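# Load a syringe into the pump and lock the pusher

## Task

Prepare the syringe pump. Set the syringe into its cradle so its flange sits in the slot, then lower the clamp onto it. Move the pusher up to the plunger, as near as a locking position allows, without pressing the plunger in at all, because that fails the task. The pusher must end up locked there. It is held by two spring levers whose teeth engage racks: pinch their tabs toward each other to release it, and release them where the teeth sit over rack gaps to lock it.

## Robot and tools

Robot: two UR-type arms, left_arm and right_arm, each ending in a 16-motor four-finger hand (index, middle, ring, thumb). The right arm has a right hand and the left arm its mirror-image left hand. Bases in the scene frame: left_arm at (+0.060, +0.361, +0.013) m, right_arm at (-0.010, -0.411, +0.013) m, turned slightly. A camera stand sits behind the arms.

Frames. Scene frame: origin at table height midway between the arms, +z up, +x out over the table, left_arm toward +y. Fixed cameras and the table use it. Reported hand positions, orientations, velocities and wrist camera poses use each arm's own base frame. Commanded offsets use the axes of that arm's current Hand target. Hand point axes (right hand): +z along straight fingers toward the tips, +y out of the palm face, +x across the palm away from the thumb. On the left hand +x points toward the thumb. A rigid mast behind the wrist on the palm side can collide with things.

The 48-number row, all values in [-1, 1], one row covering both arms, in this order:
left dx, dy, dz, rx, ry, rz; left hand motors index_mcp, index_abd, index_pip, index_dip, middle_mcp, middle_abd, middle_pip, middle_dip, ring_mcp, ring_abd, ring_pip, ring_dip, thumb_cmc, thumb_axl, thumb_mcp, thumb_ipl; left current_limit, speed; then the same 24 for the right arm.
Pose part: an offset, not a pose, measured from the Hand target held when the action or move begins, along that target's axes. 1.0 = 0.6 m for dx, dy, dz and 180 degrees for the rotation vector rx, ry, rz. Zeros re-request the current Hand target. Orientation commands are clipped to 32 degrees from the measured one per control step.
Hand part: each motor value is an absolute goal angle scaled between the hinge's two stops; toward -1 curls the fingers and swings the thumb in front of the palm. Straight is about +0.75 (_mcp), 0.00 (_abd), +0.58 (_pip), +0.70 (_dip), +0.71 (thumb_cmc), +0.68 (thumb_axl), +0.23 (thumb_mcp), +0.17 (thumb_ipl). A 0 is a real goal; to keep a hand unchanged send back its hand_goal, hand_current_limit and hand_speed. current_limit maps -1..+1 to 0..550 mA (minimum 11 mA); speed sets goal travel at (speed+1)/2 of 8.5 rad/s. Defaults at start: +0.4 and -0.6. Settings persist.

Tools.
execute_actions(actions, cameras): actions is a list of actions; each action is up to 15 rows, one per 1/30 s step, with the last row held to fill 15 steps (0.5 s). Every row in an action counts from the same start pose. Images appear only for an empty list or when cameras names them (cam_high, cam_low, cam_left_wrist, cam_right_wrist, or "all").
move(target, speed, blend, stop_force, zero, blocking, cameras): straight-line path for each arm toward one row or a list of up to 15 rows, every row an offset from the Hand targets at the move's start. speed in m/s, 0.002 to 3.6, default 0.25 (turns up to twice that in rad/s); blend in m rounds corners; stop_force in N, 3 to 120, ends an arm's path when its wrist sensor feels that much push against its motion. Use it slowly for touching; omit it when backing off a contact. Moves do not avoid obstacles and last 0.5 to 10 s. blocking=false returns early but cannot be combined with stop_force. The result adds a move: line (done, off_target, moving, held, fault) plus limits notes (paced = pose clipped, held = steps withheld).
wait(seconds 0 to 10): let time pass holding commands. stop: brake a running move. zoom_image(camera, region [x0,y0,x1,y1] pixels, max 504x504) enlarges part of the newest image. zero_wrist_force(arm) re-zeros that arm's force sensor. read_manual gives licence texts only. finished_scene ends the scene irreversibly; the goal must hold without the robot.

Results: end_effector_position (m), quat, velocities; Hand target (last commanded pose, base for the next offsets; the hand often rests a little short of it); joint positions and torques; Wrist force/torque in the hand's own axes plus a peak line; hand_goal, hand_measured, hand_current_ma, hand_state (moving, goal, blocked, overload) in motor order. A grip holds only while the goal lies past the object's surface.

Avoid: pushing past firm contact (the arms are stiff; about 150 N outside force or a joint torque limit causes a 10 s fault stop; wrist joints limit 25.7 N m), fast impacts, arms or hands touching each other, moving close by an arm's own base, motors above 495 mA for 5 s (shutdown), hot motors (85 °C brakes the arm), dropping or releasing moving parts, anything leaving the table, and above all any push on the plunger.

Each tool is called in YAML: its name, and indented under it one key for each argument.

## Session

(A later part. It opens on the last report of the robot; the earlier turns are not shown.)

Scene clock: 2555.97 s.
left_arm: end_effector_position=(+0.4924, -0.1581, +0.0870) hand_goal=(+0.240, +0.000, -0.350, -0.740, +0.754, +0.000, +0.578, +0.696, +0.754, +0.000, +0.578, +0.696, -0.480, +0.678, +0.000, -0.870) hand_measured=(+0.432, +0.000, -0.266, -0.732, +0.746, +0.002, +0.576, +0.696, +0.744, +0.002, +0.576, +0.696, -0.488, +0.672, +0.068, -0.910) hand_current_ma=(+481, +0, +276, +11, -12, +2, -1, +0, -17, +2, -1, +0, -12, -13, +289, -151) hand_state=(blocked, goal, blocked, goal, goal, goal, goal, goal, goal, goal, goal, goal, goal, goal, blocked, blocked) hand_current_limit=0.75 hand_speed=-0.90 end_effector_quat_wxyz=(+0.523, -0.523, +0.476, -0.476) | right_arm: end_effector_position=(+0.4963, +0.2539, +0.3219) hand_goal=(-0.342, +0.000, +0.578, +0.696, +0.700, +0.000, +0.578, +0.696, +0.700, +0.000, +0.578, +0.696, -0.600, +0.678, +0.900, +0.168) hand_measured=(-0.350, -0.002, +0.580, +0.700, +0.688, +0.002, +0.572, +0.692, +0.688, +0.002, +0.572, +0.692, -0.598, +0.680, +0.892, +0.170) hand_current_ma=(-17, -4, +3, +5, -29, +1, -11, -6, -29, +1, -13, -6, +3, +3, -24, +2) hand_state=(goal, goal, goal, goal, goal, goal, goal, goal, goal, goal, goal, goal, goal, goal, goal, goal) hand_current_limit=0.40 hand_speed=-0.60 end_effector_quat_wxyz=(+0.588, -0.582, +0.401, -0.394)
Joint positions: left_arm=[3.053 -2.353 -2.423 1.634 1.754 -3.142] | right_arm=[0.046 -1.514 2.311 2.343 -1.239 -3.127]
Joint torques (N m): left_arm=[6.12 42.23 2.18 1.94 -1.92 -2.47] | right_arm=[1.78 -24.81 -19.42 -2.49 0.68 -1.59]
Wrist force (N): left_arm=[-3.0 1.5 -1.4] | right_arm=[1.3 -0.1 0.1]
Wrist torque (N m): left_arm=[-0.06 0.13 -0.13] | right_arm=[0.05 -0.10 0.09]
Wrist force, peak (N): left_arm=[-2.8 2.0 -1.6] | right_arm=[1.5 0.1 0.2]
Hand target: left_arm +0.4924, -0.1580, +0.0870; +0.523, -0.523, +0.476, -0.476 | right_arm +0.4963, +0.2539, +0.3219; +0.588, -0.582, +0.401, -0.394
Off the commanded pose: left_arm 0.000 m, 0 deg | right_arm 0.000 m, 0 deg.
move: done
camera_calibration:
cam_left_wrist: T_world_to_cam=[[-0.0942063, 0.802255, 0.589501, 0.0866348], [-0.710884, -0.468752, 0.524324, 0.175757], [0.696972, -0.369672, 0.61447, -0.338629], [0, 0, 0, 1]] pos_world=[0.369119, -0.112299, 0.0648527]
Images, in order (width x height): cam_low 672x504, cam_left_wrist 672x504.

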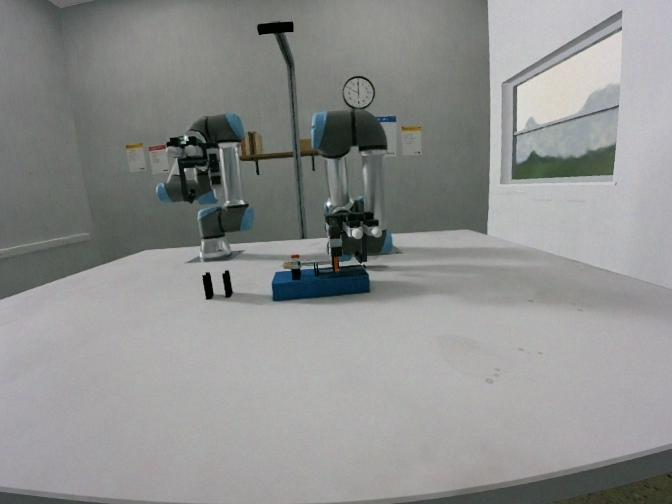

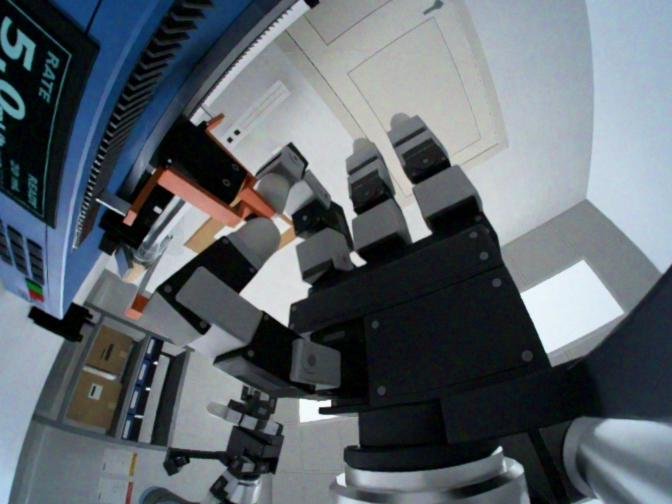

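move:
  target: [0,0,0,0,0,0,0.38,0,-0.30,-0.74,0.754,0,0.577,0.696,0.754,0,0.577,0.696,-0.48,0.678,0.03,-0.89,0.75,-0.95,0,0,0,0,0,0,-0.342,0,0.577,0.696,0.7,0,0.577,0.696,0.7,0,0.577,0.696,-0.6,0.678,0.9,0.168,0.4,-0.6]
  speed: 0.005

move:
  target: [0,0,0,0,0,0,0.44,0,-0.28,-0.73,0.754,0,0.577,0.696,0.754,0,0.577,0.696,-0.48,0.678,0.05,-0.90,0.75,-0.95,0,0,0,0,0,0,-0.342,0,0.577,0.696,0.7,0,0.577,0.696,0.7,0,0.577,0.696,-0.6,0.678,0.9,0.168,0.4,-0.6]
  speed: 0.005
  cameras: ["cam_left_wrist", "cam_low"]

zoom_image:
  camera: "cam_low"
  region: [324, 252, 344, 272]

zoom_image:
  camera: "cam_left_wrist"
  region: [75, 170, 135, 230]

zoom_image:
  camera: "cam_left_wrist"
  region: [220, 160, 320, 260]

Scene clock: 2566.90 s.
left_arm: end_effector_position=(+0.4924, -0.1580, +0.0870) hand_goal=(+0.380, +0.000, -0.300, -0.740, +0.754, +0.000, +0.578, +0.696, +0.754, +0.000, +0.578, +0.696, -0.480, +0.678, +0.030, -0.890) hand_measured=(+0.434, +0.000, -0.254, -0.738, +0.746, +0.002, +0.576, +0.696, +0.744, +0.002, +0.576, +0.696, -0.488, +0.672, +0.068, -0.912) hand_current_ma=(+163, +0, +122, +2, -12, +2, -1, +0, -17, +2, -1, +0, -12, -13, +141, -68) hand_state=(moving, goal, blocked, goal, goal, goal, goal, goal, goal, goal, goal, goal, goal, goal, blocked, blocked) hand_current_limit=0.75 hand_speed=-0.95 end_effector_quat_wxyz=(+0.523, -0.523, +0.476, -0.476) | right_arm: end_effector_position=(+0.4963, +0.2539, +0.3219) hand_goal=(-0.342, +0.000, +0.578, +0.696, +0.700, +0.000, +0.578, +0.696, +0.700, +0.000, +0.578, +0.696, -0.600, +0.678, +0.900, +0.168) hand_measured=(-0.350, -0.002, +0.580, +0.700, +0.688, +0.002, +0.572, +0.692, +0.688, +0.002, +0.572, +0.692, -0.598, +0.680, +0.892, +0.170) hand_current_ma=(-17, -4, +3, +5, -29, +1, -11, -6, -29, +1, -13, -6, +3, +3, -24, +2) hand_state=(goal, goal, goal, goal, goal, goal, goal, goal, goal, goal, goal, goal, goal, goal, goal, goal) hand_current_limit=0.40 hand_speed=-0.60 end_effector_quat_wxyz=(+0.588, -0.582, +0.401, -0.394)
Joint positions: left_arm=[3.053 -2.353 -2.423 1.634 1.754 -3.142] | right_arm=[0.046 -1.514 2.311 2.343 -1.239 -3.127]
Joint torques (N m): left_arm=[8.31 39.74 -8.05 4.11 -2.48 -2.12] | right_arm=[1.72 -24.66 -19.5 -2.46 0.67 -1.54]
Wrist force (N): left_arm=[-3.0 -0.5 -2.7] | right_arm=[1.0 0.3 0.0]
Wrist torque (N m): left_arm=[-0.10 0.21 -0.14] | right_arm=[0.13 -0.06 0.08]
Wrist force, peak (N): left_arm=[-3.1 1.0 -3.2] | right_arm=[1.5 0.0 0.2]
Hand target: left_arm +0.4924, -0.1580, +0.0870; +0.523, -0.523, +0.476, -0.476 | right_arm +0.4963, +0.2539, +0.3219; +0.588, -0.582, +0.401, -0.394
Off the commanded pose: left_arm 0.000 m, 0 deg | right_arm 0.000 m, 0 deg.
move: done

Scene clock: 2567.47 s.
left_arm: end_effector_position=(+0.4924, -0.1580, +0.0870) hand_goal=(+0.440, +0.000, -0.280, -0.730, +0.754, +0.000, +0.578, +0.696, +0.754, +0.000, +0.578, +0.696, -0.480, +0.678, +0.050, -0.900) hand_measured=(+0.460, +0.000, -0.256, -0.736, +0.746, +0.002, +0.576, +0.696, +0.744, +0.002, +0.576, +0.696, -0.488, +0.672, +0.074, -0.914) hand_current_ma=(+45, +0, +56, -10, -12, +2, -1, +0, -17, +2, -1, +0, -12, -13, +72, -43) hand_state=(goal, goal, blocked, goal, goal, goal, goal, goal, goal, goal, goal, goal, goal, goal, blocked, goal) hand_current_limit=0.75 hand_speed=-0.95 end_effector_quat_wxyz=(+0.523, -0.523, +0.476, -0.476) | right_arm: end_effector_position=(+0.4963, +0.2539, +0.3219) hand_goal=(-0.342, +0.000, +0.578, +0.696, +0.700, +0.000, +0.578, +0.696, +0.700, +0.000, +0.578, +0.696, -0.600, +0.678, +0.900, +0.168) hand_measured=(-0.350, -0.002, +0.580, +0.700, +0.688, +0.002, +0.572, +0.692, +0.688, +0.002, +0.572, +0.692, -0.598, +0.680, +0.892, +0.170) hand_current_ma=(-17, -4, +3, +5, -29, +1, -11, -6, -29, +1, -13, -6, +3, +3, -24, +2) hand_state=(goal, goal, goal, goal, goal, goal, goal, goal, goal, goal, goal, goal, goal, goal, goal, goal) hand_current_limit=0.40 hand_speed=-0.60 end_effector_quat_wxyz=(+0.588, -0.582, +0.401, -0.394)
Joint positions: left_arm=[3.053 -2.353 -2.423 1.634 1.754 -3.142] | right_arm=[0.046 -1.514 2.311 2.343 -1.239 -3.127]
Joint torques (N m): left_arm=[9.64 39.12 -7.12 3.61 -2.53 -1.94] | right_arm=[1.77 -25.11 -19.56 -2.65 0.63 -1.6]
Wrist force (N): left_arm=[-2.0 -0.8 -3.4] | right_arm=[1.2 0.5 -0.1]
Wrist torque (N m): left_arm=[-0.12 0.18 -0.12] | right_arm=[0.14 -0.09 0.09]
Wrist force, peak (N): left_arm=[-2.9 1.2 -3.7] | right_arm=[1.4 0.1 0.2]
Hand target: left_arm +0.4924, -0.1580, +0.0870; +0.523, -0.523, +0.476, -0.476 | right_arm +0.4963, +0.2539, +0.3219; +0.588, -0.582, +0.401, -0.394
Off the commanded pose: left_arm 0.000 m, 0 deg | right_arm 0.000 m, 0 deg.
move: done
camera_calibration:
cam_left_wrist: T_world_to_cam=[[-0.0942063, 0.802255, 0.589501, 0.0866348], [-0.710884, -0.468752, 0.524324, 0.175757], [0.696972, -0.369672, 0.61447, -0.338629], [0, 0, 0, 1]] pos_world=[0.369119, -0.112299, 0.0648527]
Images, in order (width x height): cam_low 672x504, cam_left_wrist 672x504.

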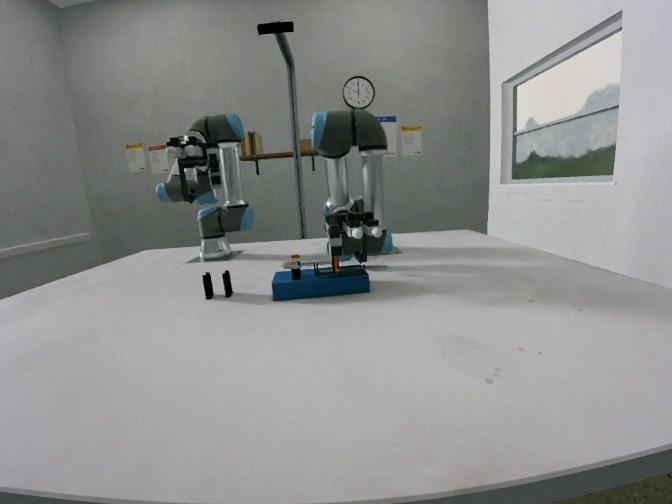

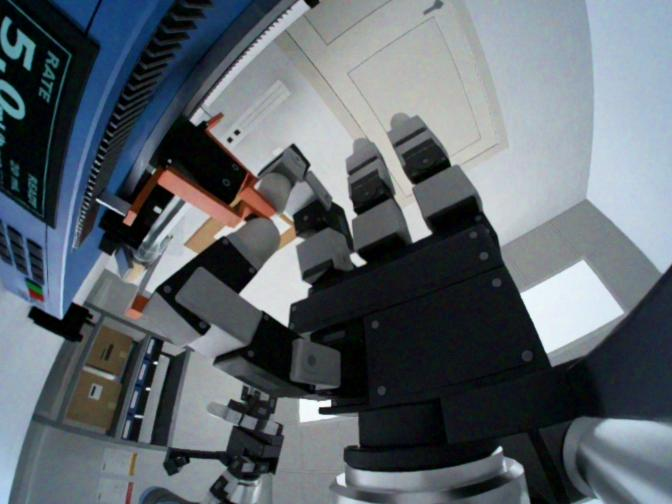

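Scaled by 25.200 from the camera's 672x504 image, which has a finer 960x720 frame.

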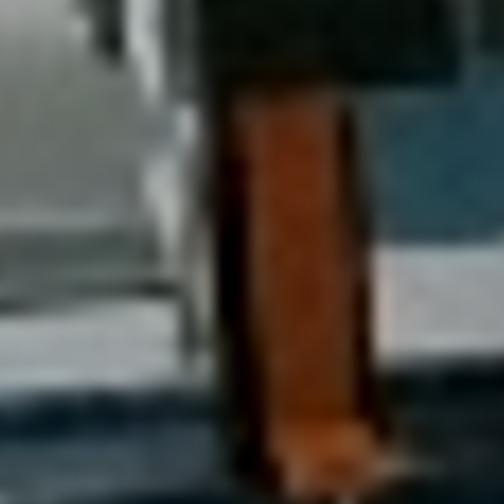

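Scaled by 8.400 from the camera's 672x504 image, which has a finer 960x720 frame.

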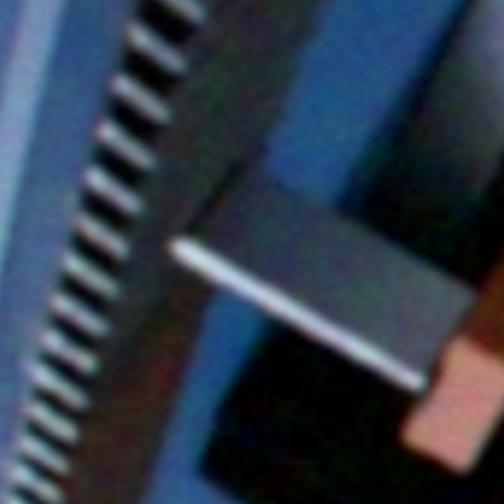

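Scaled by 5.040 from the camera's 672x504 image, which has a finer 960x720 frame.

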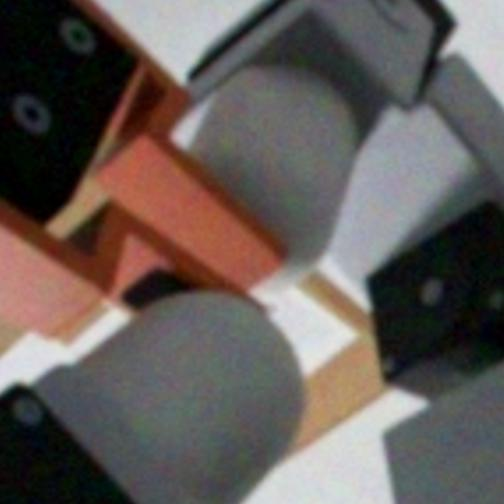

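move:
  target: [0,0,-0.0033,0,0,0,0.50,0,-0.26,-0.73,0.754,0,0.577,0.696,0.754,0,0.577,0.696,-0.48,0.678,0.06,-0.91,0.75,-0.95,0,0,0,0,0,0,-0.342,0,0.577,0.696,0.7,0,0.577,0.696,0.7,0,0.577,0.696,-0.6,0.678,0.9,0.168,0.4,-0.6]
  speed: 0.003
  cameras: ["cam_left_wrist", "cam_low"]

zoom_image:
  camera: "cam_low"
  region: [324, 252, 344, 272]

zoom_image:
  camera: "cam_left_wrist"
  region: [75, 170, 135, 230]

zoom_image:
  camera: "cam_left_wrist"
  region: [180, 90, 240, 150]

Scene clock: 2571.70 s.
left_arm: end_effector_position=(+0.4904, -0.1582, +0.0870) hand_goal=(+0.500, +0.000, -0.260, -0.730, +0.754, +0.000, +0.578, +0.696, +0.754, +0.000, +0.578, +0.696, -0.480, +0.678, +0.060, -0.910) hand_measured=(+0.512, +0.000, -0.252, -0.736, +0.746, +0.002, +0.576, +0.696, +0.744, +0.002, +0.576, +0.696, -0.486, +0.674, +0.076, -0.920) hand_current_ma=(+26, +0, +14, -7, -12, +2, -1, +0, -17, +2, -1, +0, -10, -6, +45, -25) hand_state=(goal, goal, goal, goal, goal, goal, goal, goal, goal, goal, goal, goal, goal, goal, goal, goal) hand_current_limit=0.75 hand_speed=-0.95 end_effector_quat_wxyz=(+0.523, -0.523, +0.476, -0.476) | right_arm: end_effector_position=(+0.4963, +0.2539, +0.3219) hand_goal=(-0.342, +0.000, +0.578, +0.696, +0.700, +0.000, +0.578, +0.696, +0.700, +0.000, +0.578, +0.696, -0.600, +0.678, +0.900, +0.168) hand_measured=(-0.350, -0.002, +0.580, +0.700, +0.688, +0.002, +0.572, +0.692, +0.688, +0.002, +0.572, +0.692, -0.598, +0.680, +0.892, +0.170) hand_current_ma=(-17, -4, +3, +5, -29, +1, -11, -6, -29, +1, -13, -6, +3, +3, -24, +2) hand_state=(goal, goal, goal, goal, goal, goal, goal, goal, goal, goal, goal, goal, goal, goal, goal, goal) hand_current_limit=0.40 hand_speed=-0.60 end_effector_quat_wxyz=(+0.588, -0.582, +0.401, -0.394)
Joint positions: left_arm=[3.052 -2.353 -2.428 1.639 1.755 -3.142] | right_arm=[0.046 -1.514 2.311 2.343 -1.239 -3.127]
Joint torques (N m): left_arm=[-5.39 25.88 -5.26 3.01 2.4 -1.63] | right_arm=[2.01 -25 -19.79 -2.63 0.56 -1.47]
Wrist force (N): left_arm=[-0.4 -0.7 -1.0] | right_arm=[1.0 0.1 0.2]
Wrist torque (N m): left_arm=[-0.13 0.11 -0.09] | right_arm=[0.06 -0.07 0.08]
Wrist force, peak (N): left_arm=[-2.2 -0.4 -3.8] | right_arm=[1.5 0.1 0.3]
Hand target: left_arm +0.4904, -0.1582, +0.0870; +0.523, -0.523, +0.476, -0.476 | right_arm +0.4963, +0.2539, +0.3219; +0.588, -0.582, +0.401, -0.394
Off the commanded pose: left_arm 0.000 m, 0 deg | right_arm 0.000 m, 0 deg.
move: done
camera_calibration:
cam_left_wrist: T_world_to_cam=[[-0.0942063, 0.802255, 0.589501, 0.0866069], [-0.710884, -0.468752, 0.524324, 0.174241], [0.696972, -0.369672, 0.61447, -0.337309], [0, 0, 0, 1]] pos_world=[0.367119, -0.112499, 0.0648527]
Images, in order (width x height): cam_low 672x504, cam_left_wrist 672x504.

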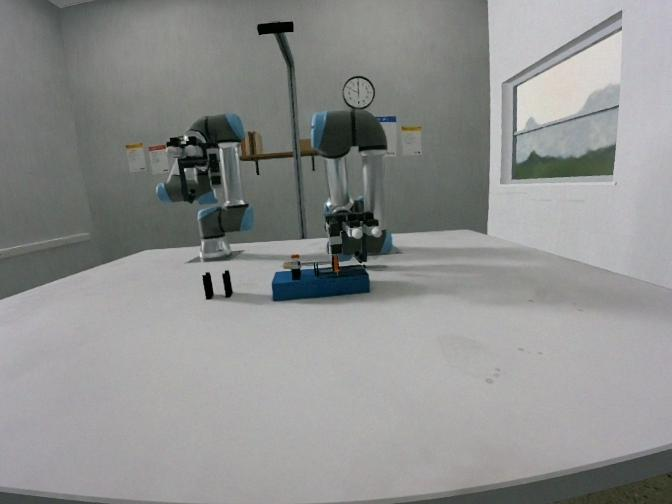

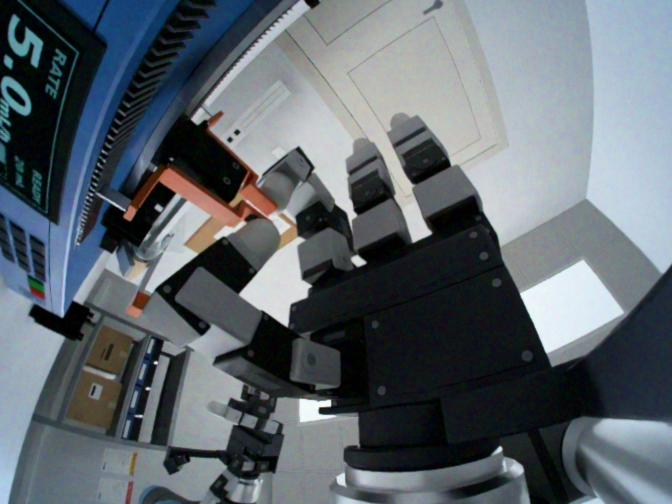

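Scaled by 25.200 from the camera's 672x504 image, which has a finer 960x720 frame.

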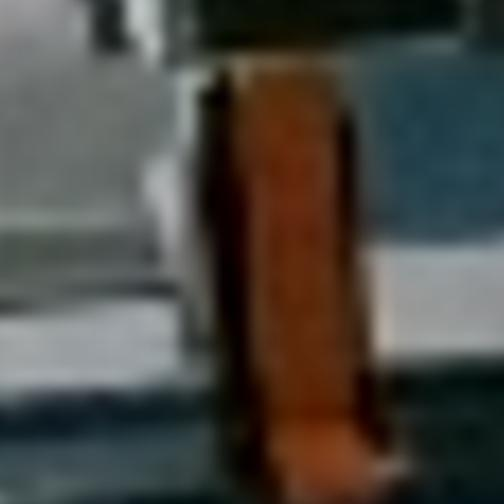

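Scaled by 8.400 from the camera's 672x504 image, which has a finer 960x720 frame.

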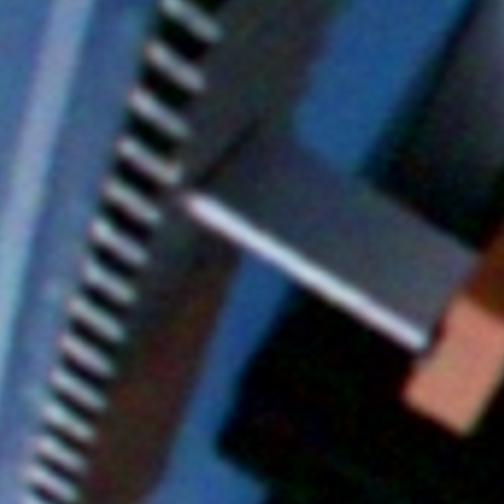

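Scaled by 8.400 from the camera's 672x504 image, which has a finer 960x720 frame.

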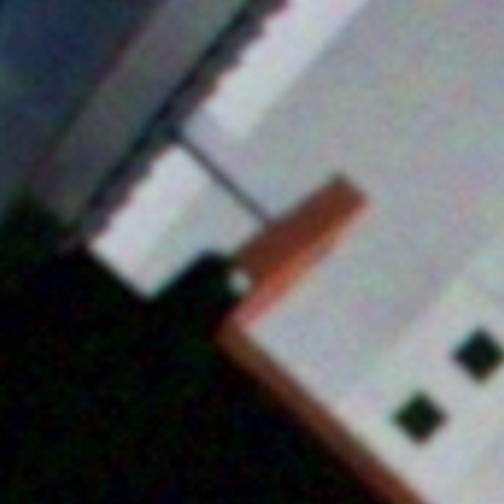

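zoom_image:
  camera: "cam_left_wrist"
  region: [85, 180, 115, 210]

zoom_image:
  camera: "cam_left_wrist"
  region: [185, 95, 215, 125]

zoom_image:
  camera: "cam_low"
  region: [328, 264, 348, 284]

Scaled by 16.800 from the camera's 672x504 image, which has a finer 960x720 frame.

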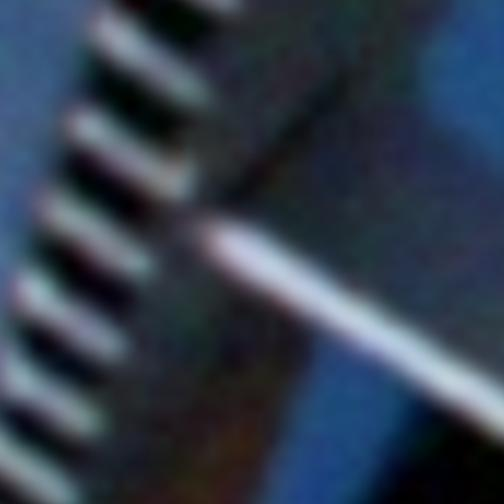

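Scaled by 16.800 from the camera's 672x504 image, which has a finer 960x720 frame.

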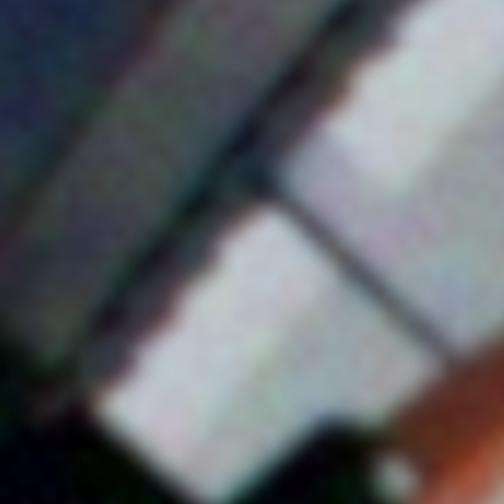

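Scaled by 25.200 from the camera's 672x504 image, which has a finer 960x720 frame.

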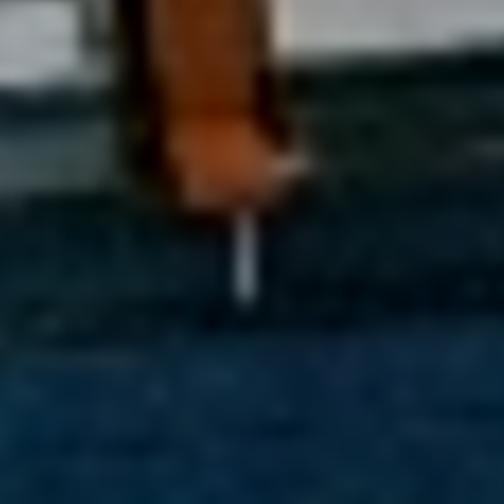

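move:
  target: [0,0,-0.0033,0,0,0,0.60,0,-0.26,-0.71,0.754,0,0.577,0.696,0.754,0,0.577,0.696,-0.48,0.678,0.06,-0.93,0.75,-0.9,0,0,0,0,0,0,-0.342,0,0.577,0.696,0.7,0,0.577,0.696,0.7,0,0.577,0.696,-0.6,0.678,0.9,0.168,0.4,-0.6]
  speed: 0.003
  cameras: ["cam_left_wrist", "cam_low"]

zoom_image:
  camera: "cam_low"
  region: [324, 252, 348, 276]

zoom_image:
  camera: "cam_left_wrist"
  region: [85, 150, 145, 210]

zoom_image:
  camera: "cam_left_wrist"
  region: [180, 80, 220, 120]

Scene clock: 2588.43 s.
left_arm: end_effector_position=(+0.4884, -0.1584, +0.0870) hand_goal=(+0.600, +0.000, -0.260, -0.710, +0.754, +0.000, +0.578, +0.696, +0.754, +0.000, +0.578, +0.696, -0.480, +0.678, +0.060, -0.930) hand_measured=(+0.580, +0.000, -0.258, -0.712, +0.746, +0.002, +0.576, +0.696, +0.744, +0.002, +0.576, +0.696, -0.486, +0.676, +0.080, -0.930) hand_current_ma=(-43, +0, +2, -2, -12, +2, -1, +0, -17, +2, -1, +0, -8, -4, +58, -1) hand_state=(goal, goal, goal, goal, goal, goal, goal, goal, goal, goal, goal, goal, goal, goal, goal, goal) hand_current_limit=0.75 hand_speed=-0.90 end_effector_quat_wxyz=(+0.523, -0.523, +0.476, -0.476) | right_arm: end_effector_position=(+0.4963, +0.2539, +0.3219) hand_goal=(-0.342, +0.000, +0.578, +0.696, +0.700, +0.000, +0.578, +0.696, +0.700, +0.000, +0.578, +0.696, -0.600, +0.678, +0.900, +0.168) hand_measured=(-0.350, -0.002, +0.580, +0.700, +0.688, +0.002, +0.572, +0.692, +0.688, +0.002, +0.572, +0.692, -0.598, +0.680, +0.892, +0.170) hand_current_ma=(-17, -4, +3, +5, -29, +1, -11, -6, -29, +1, -13, -6, +3, +3, -24, +2) hand_state=(goal, goal, goal, goal, goal, goal, goal, goal, goal, goal, goal, goal, goal, goal, goal, goal) hand_current_limit=0.40 hand_speed=-0.60 end_effector_quat_wxyz=(+0.588, -0.582, +0.401, -0.394)
Joint positions: left_arm=[3.05 -2.354 -2.432 1.643 1.756 -3.142] | right_arm=[0.046 -1.514 2.311 2.343 -1.239 -3.127]
Joint torques (N m): left_arm=[-4.81 26.54 -3.9 3.52 2.14 -1.53] | right_arm=[2.96 -24.58 -19.58 -2.79 0.63 -1.56]
Wrist force (N): left_arm=[-1.1 1.0 -2.2] | right_arm=[1.0 0.3 0.1]
Wrist torque (N m): left_arm=[-0.03 0.13 -0.08] | right_arm=[0.10 -0.06 0.07]
Wrist force, peak (N): left_arm=[-0.8 1.5 -2.9] | right_arm=[1.4 -0.3 0.0]
Hand target: left_arm +0.4885, -0.1584, +0.0870; +0.523, -0.523, +0.476, -0.476 | right_arm +0.4963, +0.2539, +0.3219; +0.588, -0.582, +0.401, -0.394
Off the commanded pose: left_arm 0.000 m, 0 deg | right_arm 0.000 m, 0 deg.
move: done
camera_calibration:
cam_left_wrist: T_world_to_cam=[[-0.0942063, 0.802255, 0.589501, 0.0865883], [-0.710884, -0.468752, 0.524324, 0.172797], [0.696972, -0.369672, 0.61447, -0.336059], [0, 0, 0, 1]] pos_world=[0.365219, -0.112699, 0.0648527]
Images, in order (width x height): cam_low 672x504, cam_left_wrist 672x504.

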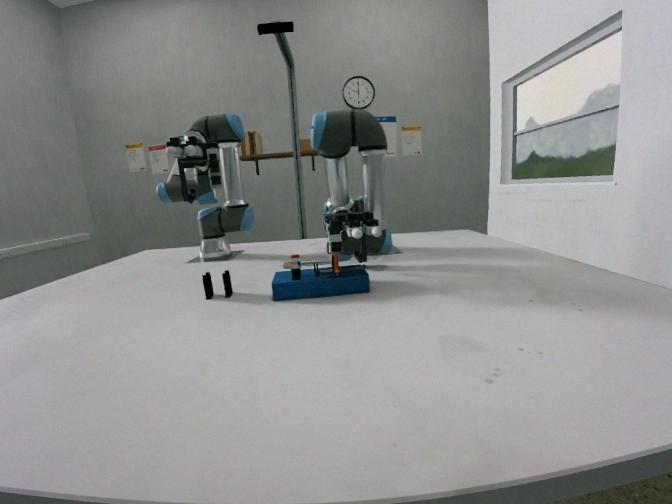

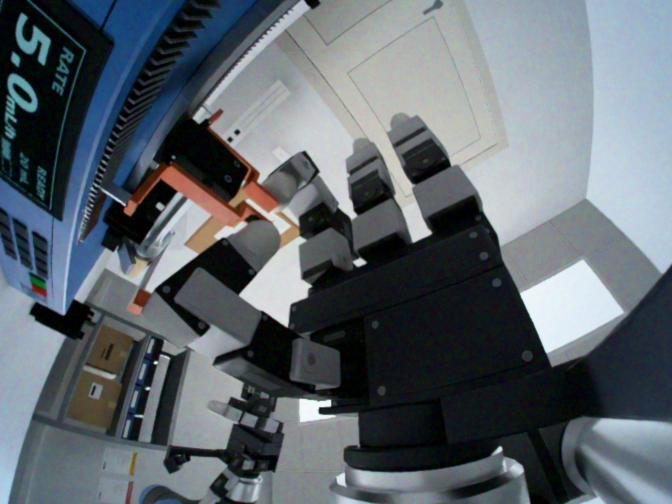

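Scaled by 21.000 from the camera's 672x504 image, which has a finer 960x720 frame.

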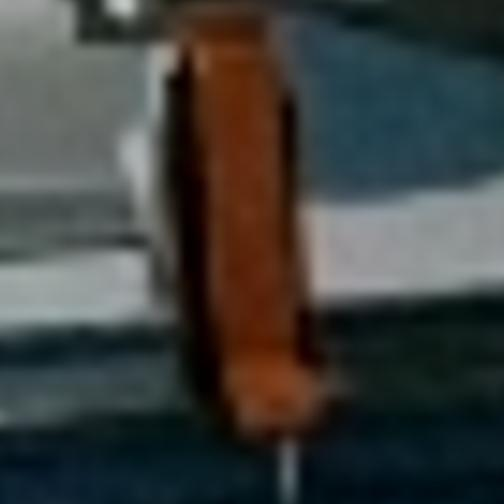

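Scaled by 8.400 from the camera's 672x504 image, which has a finer 960x720 frame.

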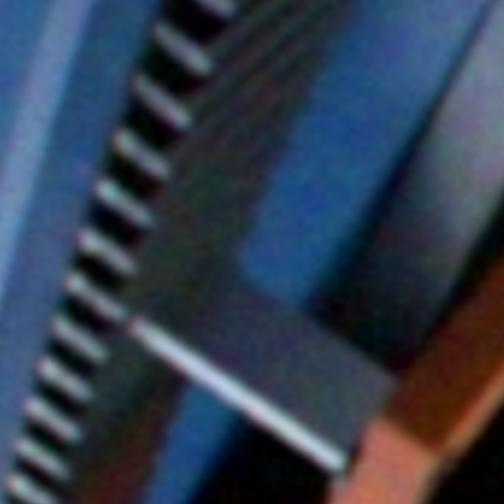

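Scaled by 12.600 from the camera's 672x504 image, which has a finer 960x720 frame.

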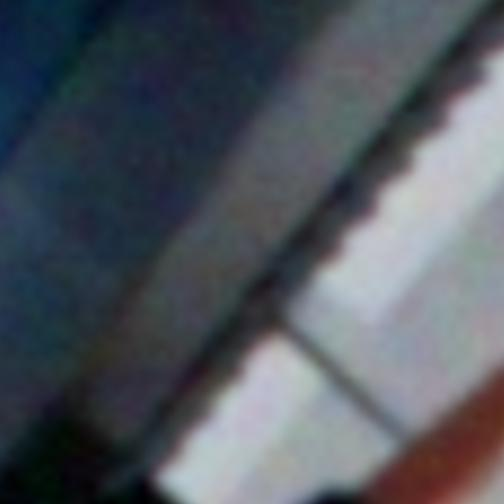

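move:
  target: [0,0,-0.0083,0,0,0,0.72,0,-0.26,-0.71,0.754,0,0.577,0.696,0.754,0,0.577,0.696,-0.48,0.678,0.08,-0.95,0.6,-0.8,0,0,0,0,0,0,-0.342,0,0.577,0.696,0.7,0,0.577,0.696,0.7,0,0.577,0.696,-0.6,0.678,0.9,0.168,0.4,-0.6]
  speed: 0.005
  cameras: ["cam_left_wrist", "cam_low"]

zoom_image:
  camera: "cam_low"
  region: [310, 235, 360, 285]

zoom_image:
  camera: "cam_left_wrist"
  region: [60, 70, 320, 290]

zoom_image:
  camera: "cam_left_wrist"
  region: [95, 155, 135, 195]

Scene clock: 2600.70 s.
left_arm: end_effector_position=(+0.4835, -0.1589, +0.0870) hand_goal=(+0.720, +0.000, -0.260, -0.710, +0.754, +0.000, +0.578, +0.696, +0.754, +0.000, +0.578, +0.696, -0.480, +0.678, +0.080, -0.950) hand_measured=(+0.698, +0.000, -0.258, -0.712, +0.746, +0.002, +0.576, +0.696, +0.744, +0.002, +0.576, +0.696, -0.486, +0.676, +0.086, -0.946) hand_current_ma=(-50, +0, +2, -2, -12, +2, -1, +0, -17, +2, -1, +0, -8, -4, +11, +5) hand_state=(blocked, goal, goal, goal, goal, goal, goal, goal, goal, goal, goal, goal, goal, goal, goal, goal) hand_current_limit=0.60 hand_speed=-0.80 end_effector_quat_wxyz=(+0.523, -0.523, +0.476, -0.476) | right_arm: end_effector_position=(+0.4963, +0.2539, +0.3219) hand_goal=(-0.342, +0.000, +0.578, +0.696, +0.700, +0.000, +0.578, +0.696, +0.700, +0.000, +0.578, +0.696, -0.600, +0.678, +0.900, +0.168) hand_measured=(-0.350, -0.002, +0.580, +0.700, +0.688, +0.002, +0.572, +0.692, +0.688, +0.002, +0.572, +0.692, -0.598, +0.680, +0.892, +0.170) hand_current_ma=(-17, -4, +3, +5, -29, +1, -11, -6, -29, +1, -13, -6, +3, +3, -24, +2) hand_state=(goal, goal, goal, goal, goal, goal, goal, goal, goal, goal, goal, goal, goal, goal, goal, goal) hand_current_limit=0.40 hand_speed=-0.60 end_effector_quat_wxyz=(+0.588, -0.582, +0.401, -0.394)
Joint positions: left_arm=[3.047 -2.355 -2.443 1.656 1.76 -3.142] | right_arm=[0.046 -1.514 2.311 2.343 -1.239 -3.127]
Joint torques (N m): left_arm=[-5.4 26.19 -2.87 2.7 2.16 -2.3] | right_arm=[2.79 -23.88 -19.41 -2.74 0.59 -1.44]
Wrist force (N): left_arm=[-1.1 -0.1 0.2] | right_arm=[0.8 0.1 0.1]
Wrist torque (N m): left_arm=[-0.11 0.10 -0.09] | right_arm=[0.08 -0.03 0.06]
Wrist force, peak (N): left_arm=[-1.1 1.3 -2.5] | right_arm=[1.4 0.0 0.3]
Hand target: left_arm +0.4835, -0.1589, +0.0870; +0.523, -0.523, +0.476, -0.476 | right_arm +0.4963, +0.2539, +0.3219; +0.588, -0.582, +0.401, -0.394
Off the commanded pose: left_arm 0.000 m, 0 deg | right_arm 0.000 m, 0 deg.
move: done
camera_calibration:
cam_left_wrist: T_world_to_cam=[[-0.0942063, 0.802255, 0.589501, 0.0865184], [-0.710884, -0.468752, 0.524324, 0.169008], [0.696972, -0.369672, 0.61447, -0.332759], [0, 0, 0, 1]] pos_world=[0.360219, -0.113199, 0.0648527]
Images, in order (width x height): cam_low 672x504, cam_left_wrist 672x504.

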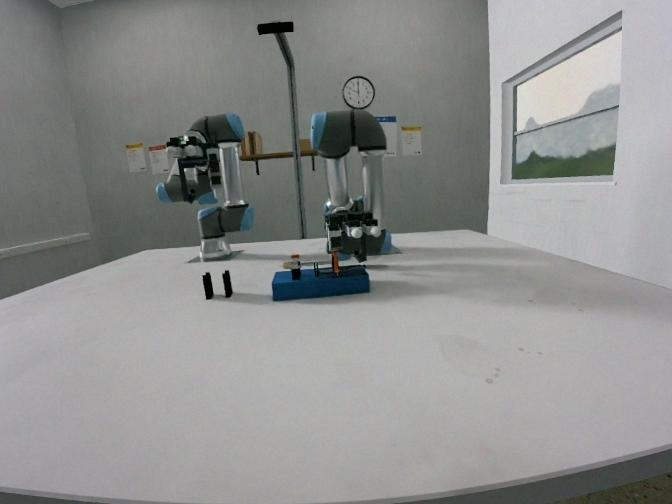

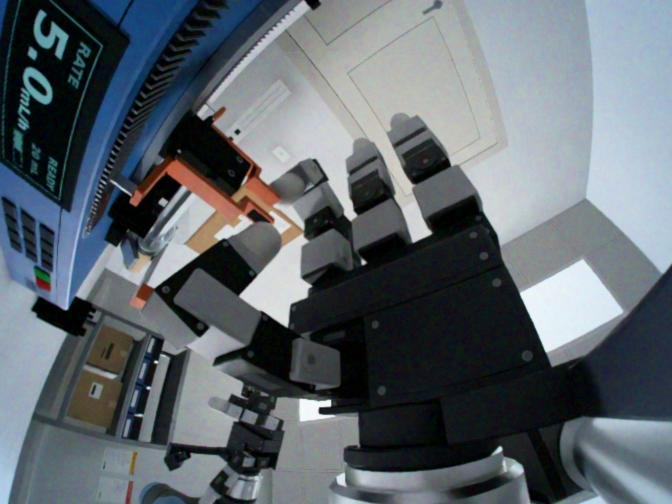

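Scaled by 10.080 from the camera's 672x504 image, which has a finer 960x720 frame.

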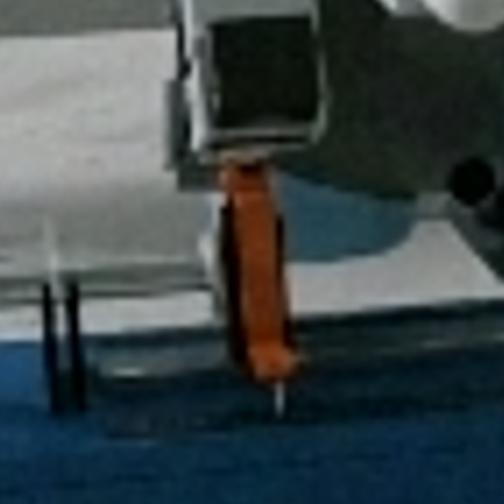

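Scaled by 1.938 from the camera's 672x504 image, which has a finer 960x720 frame.

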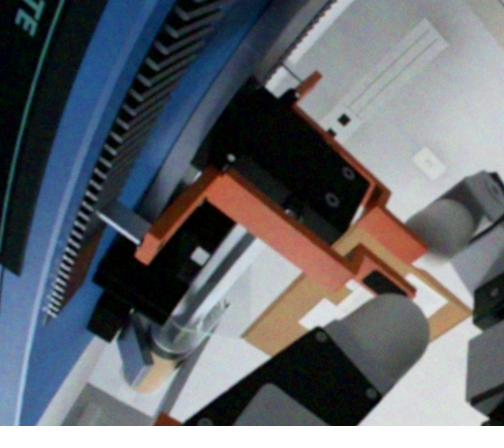

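Scaled by 12.600 from the camera's 672x504 image, which has a finer 960x720 frame.

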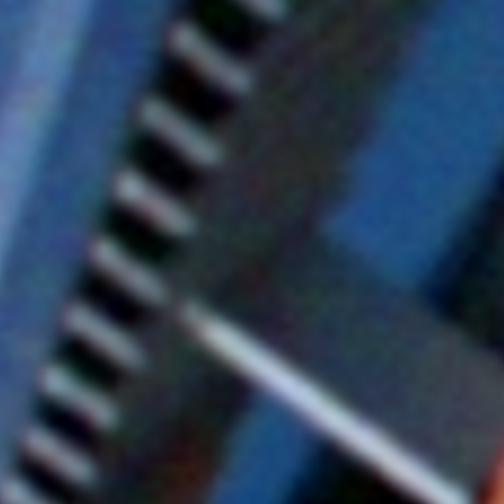

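zoom_image:
  camera: "cam_left_wrist"
  region: [200, 140, 300, 240]

Scaled by 5.040 from the camera's 672x504 image, which has a finer 960x720 frame.

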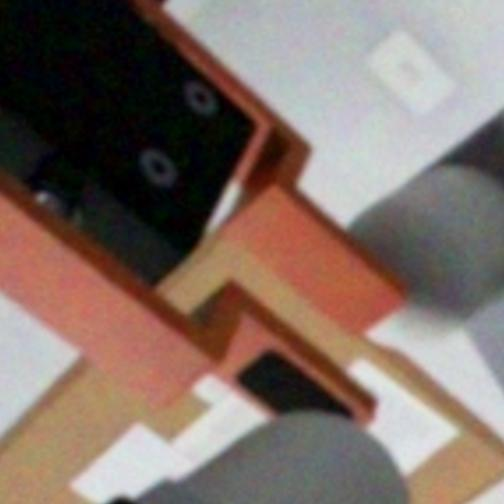

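zoom_image:
  camera: "cam_low"
  region: [324, 250, 344, 270]

zoom_image:
  camera: "cam_left_wrist"
  region: [130, 140, 210, 220]

Scaled by 25.200 from the camera's 672x504 image, which has a finer 960x720 frame.

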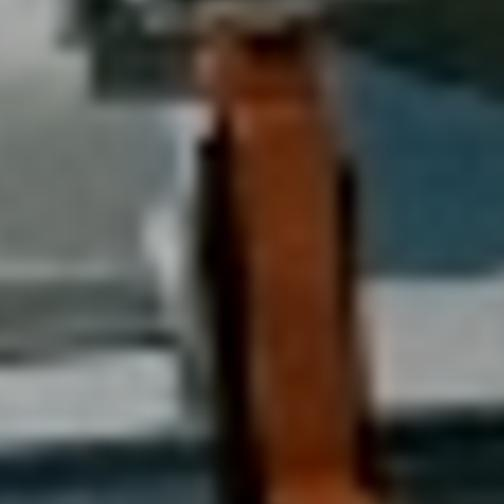

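Scaled by 6.300 from the camera's 672x504 image, which has a finer 960x720 frame.

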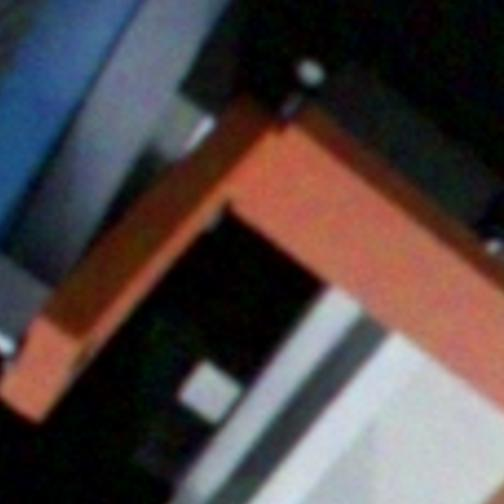

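move:
  target: [0,0,-0.0417,0,0,0,0.959,0,-0.26,-0.71,0.754,0,0.577,0.696,0.754,0,0.577,0.696,-0.48,0.678,0.099,-0.957,0.6,-0.4,0,0,0,0,0,0,-0.342,0,0.577,0.696,0.7,0,0.577,0.696,0.7,0,0.577,0.696,-0.6,0.678,0.9,0.168,0.4,-0.6]
  speed: 0.03
  cameras: ["all"]

zoom_image:
  camera: "cam_left_wrist"
  region: [60, 70, 320, 290]

zoom_image:
  camera: "cam_low"
  region: [324, 250, 344, 270]

Scene clock: 2627.87 s.
left_arm: end_effector_position=(+0.4585, -0.1612, +0.0870) hand_goal=(+0.960, +0.000, -0.260, -0.710, +0.754, +0.000, +0.578, +0.696, +0.754, +0.000, +0.578, +0.696, -0.480, +0.678, +0.100, -0.956) hand_measured=(+0.940, +0.000, -0.258, -0.712, +0.746, +0.002, +0.576, +0.696, +0.744, +0.002, +0.576, +0.696, -0.486, +0.676, +0.100, -0.952) hand_current_ma=(-48, +0, +1, -2, -12, +2, -1, +0, -17, +2, -1, +0, -8, -3, +0, +8) hand_state=(blocked, goal, goal, goal, goal, goal, goal, goal, goal, goal, goal, goal, goal, goal, goal, goal) hand_current_limit=0.60 hand_speed=-0.40 end_effector_quat_wxyz=(+0.523, -0.523, +0.476, -0.476) end_effector_velocity=(+0.002, +0.001, -0.001) end_effector_angular_velocity=(+0.001, +0.002, +0.001) | right_arm: end_effector_position=(+0.4963, +0.2539, +0.3219) hand_goal=(-0.342, +0.000, +0.578, +0.696, +0.700, +0.000, +0.578, +0.696, +0.700, +0.000, +0.578, +0.696, -0.600, +0.678, +0.900, +0.168) hand_measured=(-0.350, -0.002, +0.580, +0.700, +0.688, +0.002, +0.572, +0.692, +0.688, +0.002, +0.572, +0.692, -0.598, +0.680, +0.892, +0.170) hand_current_ma=(-17, -4, +3, +5, -29, +1, -11, -6, -29, +1, -13, -6, +3, +3, -24, +2) hand_state=(goal, goal, goal, goal, goal, goal, goal, goal, goal, goal, goal, goal, goal, goal, goal, goal) hand_current_limit=0.40 hand_speed=-0.60 end_effector_quat_wxyz=(+0.588, -0.582, +0.401, -0.394)
Joint positions: left_arm=[3.027 -2.365 -2.497 1.72 1.779 -3.142] | right_arm=[0.046 -1.514 2.311 2.343 -1.239 -3.127]
Joint velocities: left_arm=[0.002 0 0.003 -0.005 0 0] | right_arm=[within noise]
Joint torques (N m): left_arm=[8.99 37.34 8.75 -0.63 -1.82 -2.41] | right_arm=[2.87 -24.02 -18.7 -2.75 0.58 -1.62]
Wrist force (N): left_arm=[-1.1 -0.1 0.2] | right_arm=[1.2 0.2 -0.1]
Wrist torque (N m): left_arm=[-0.11 0.11 -0.11] | right_arm=[0.12 -0.07 0.09]
Wrist force, peak (N): left_arm=[-1.4 -0.3 0.3] | right_arm=[1.5 0.0 -0.1]
Hand target: left_arm +0.4586, -0.1612, +0.0871; +0.523, -0.523, +0.476, -0.476 | right_arm +0.4963, +0.2539, +0.3219; +0.588, -0.582, +0.401, -0.394
Off the commanded pose: left_arm 0.000 m, 0 deg | right_arm 0.000 m, 0 deg.
move: done
camera_calibration:
cam_left_wrist: T_world_to_cam=[[-0.0942363, 0.802245, 0.58951, 0.0860168], [-0.710762, -0.46884, 0.52441, 0.150102], [0.697092, -0.369583, 0.614387, -0.31621], [0, 0, 0, 1]] pos_world=[0.33522, -0.115499, 0.0648528]
cam_right_wrist: T_world_to_cam=[[-0.298643, 0.740817, -0.601666, 0.184412], [-0.833572, 0.104511, 0.542434, 0.16417], [0.464725, 0.663527, 0.586313, -0.461678], [0, 0, 0, 1]] pos_world=[0.406475, 0.152563, 0.292591]

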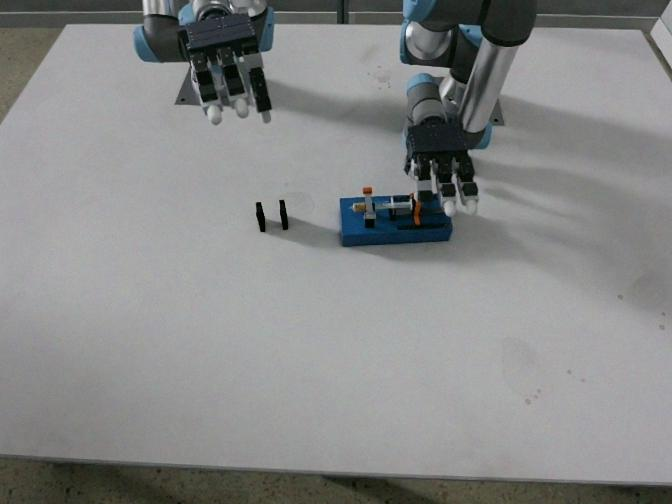

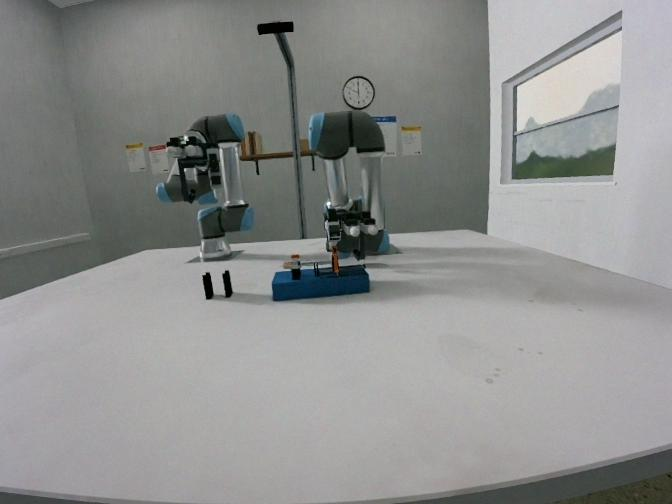

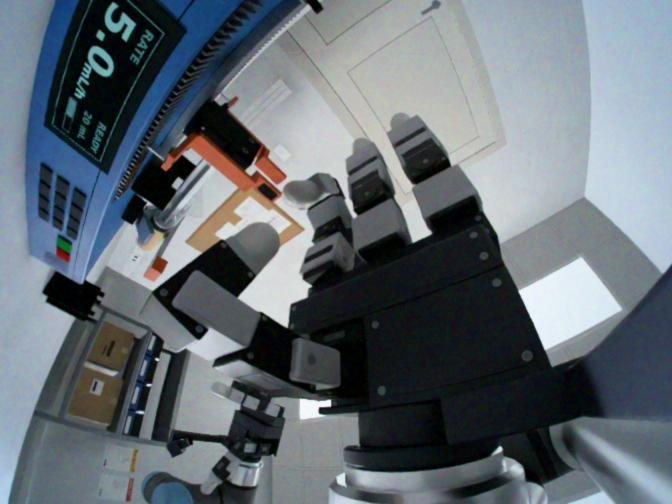

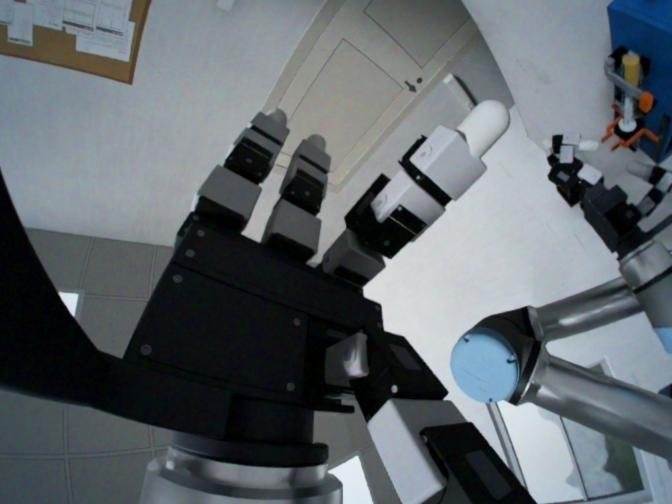

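Scaled by 1.938 from the camera's 672x504 image, which has a finer 960x720 frame.

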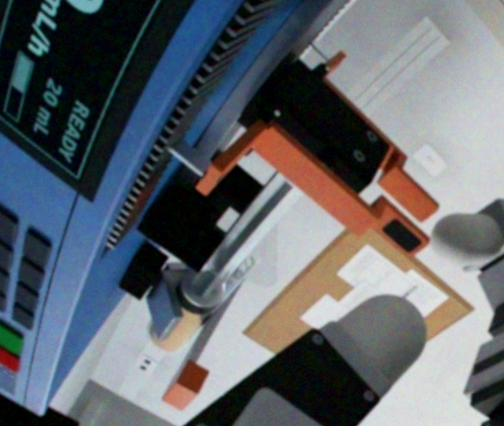

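Scaled by 25.200 from the camera's 672x504 image, which has a finer 960x720 frame.

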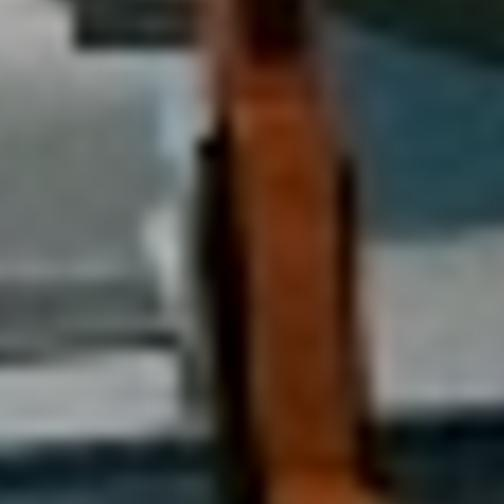

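zoom_image:
  camera: "cam_left_wrist"
  region: [110, 100, 210, 200]

zoom_image:
  camera: "cam_left_wrist"
  region: [125, 125, 175, 175]

Scaled by 5.040 from the camera's 672x504 image, which has a finer 960x720 frame.

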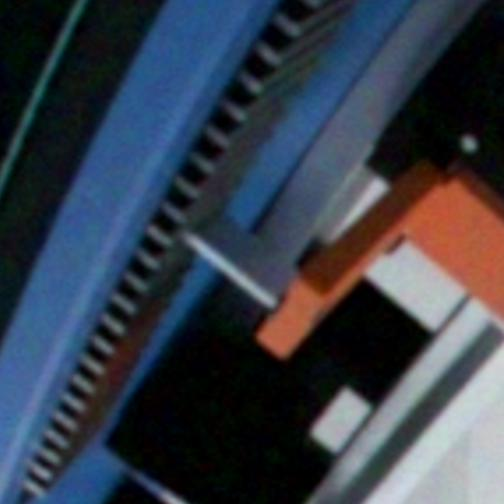

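Scaled by 10.080 from the camera's 672x504 image, which has a finer 960x720 frame.

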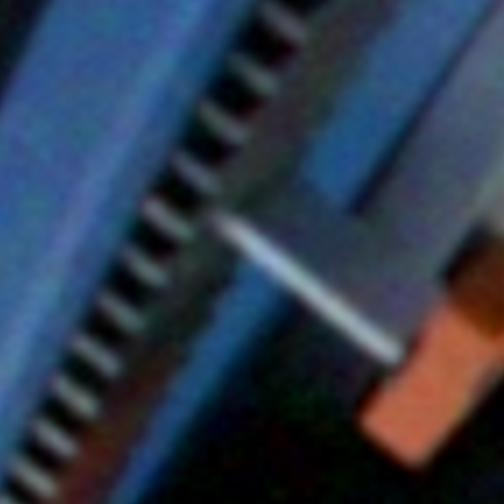

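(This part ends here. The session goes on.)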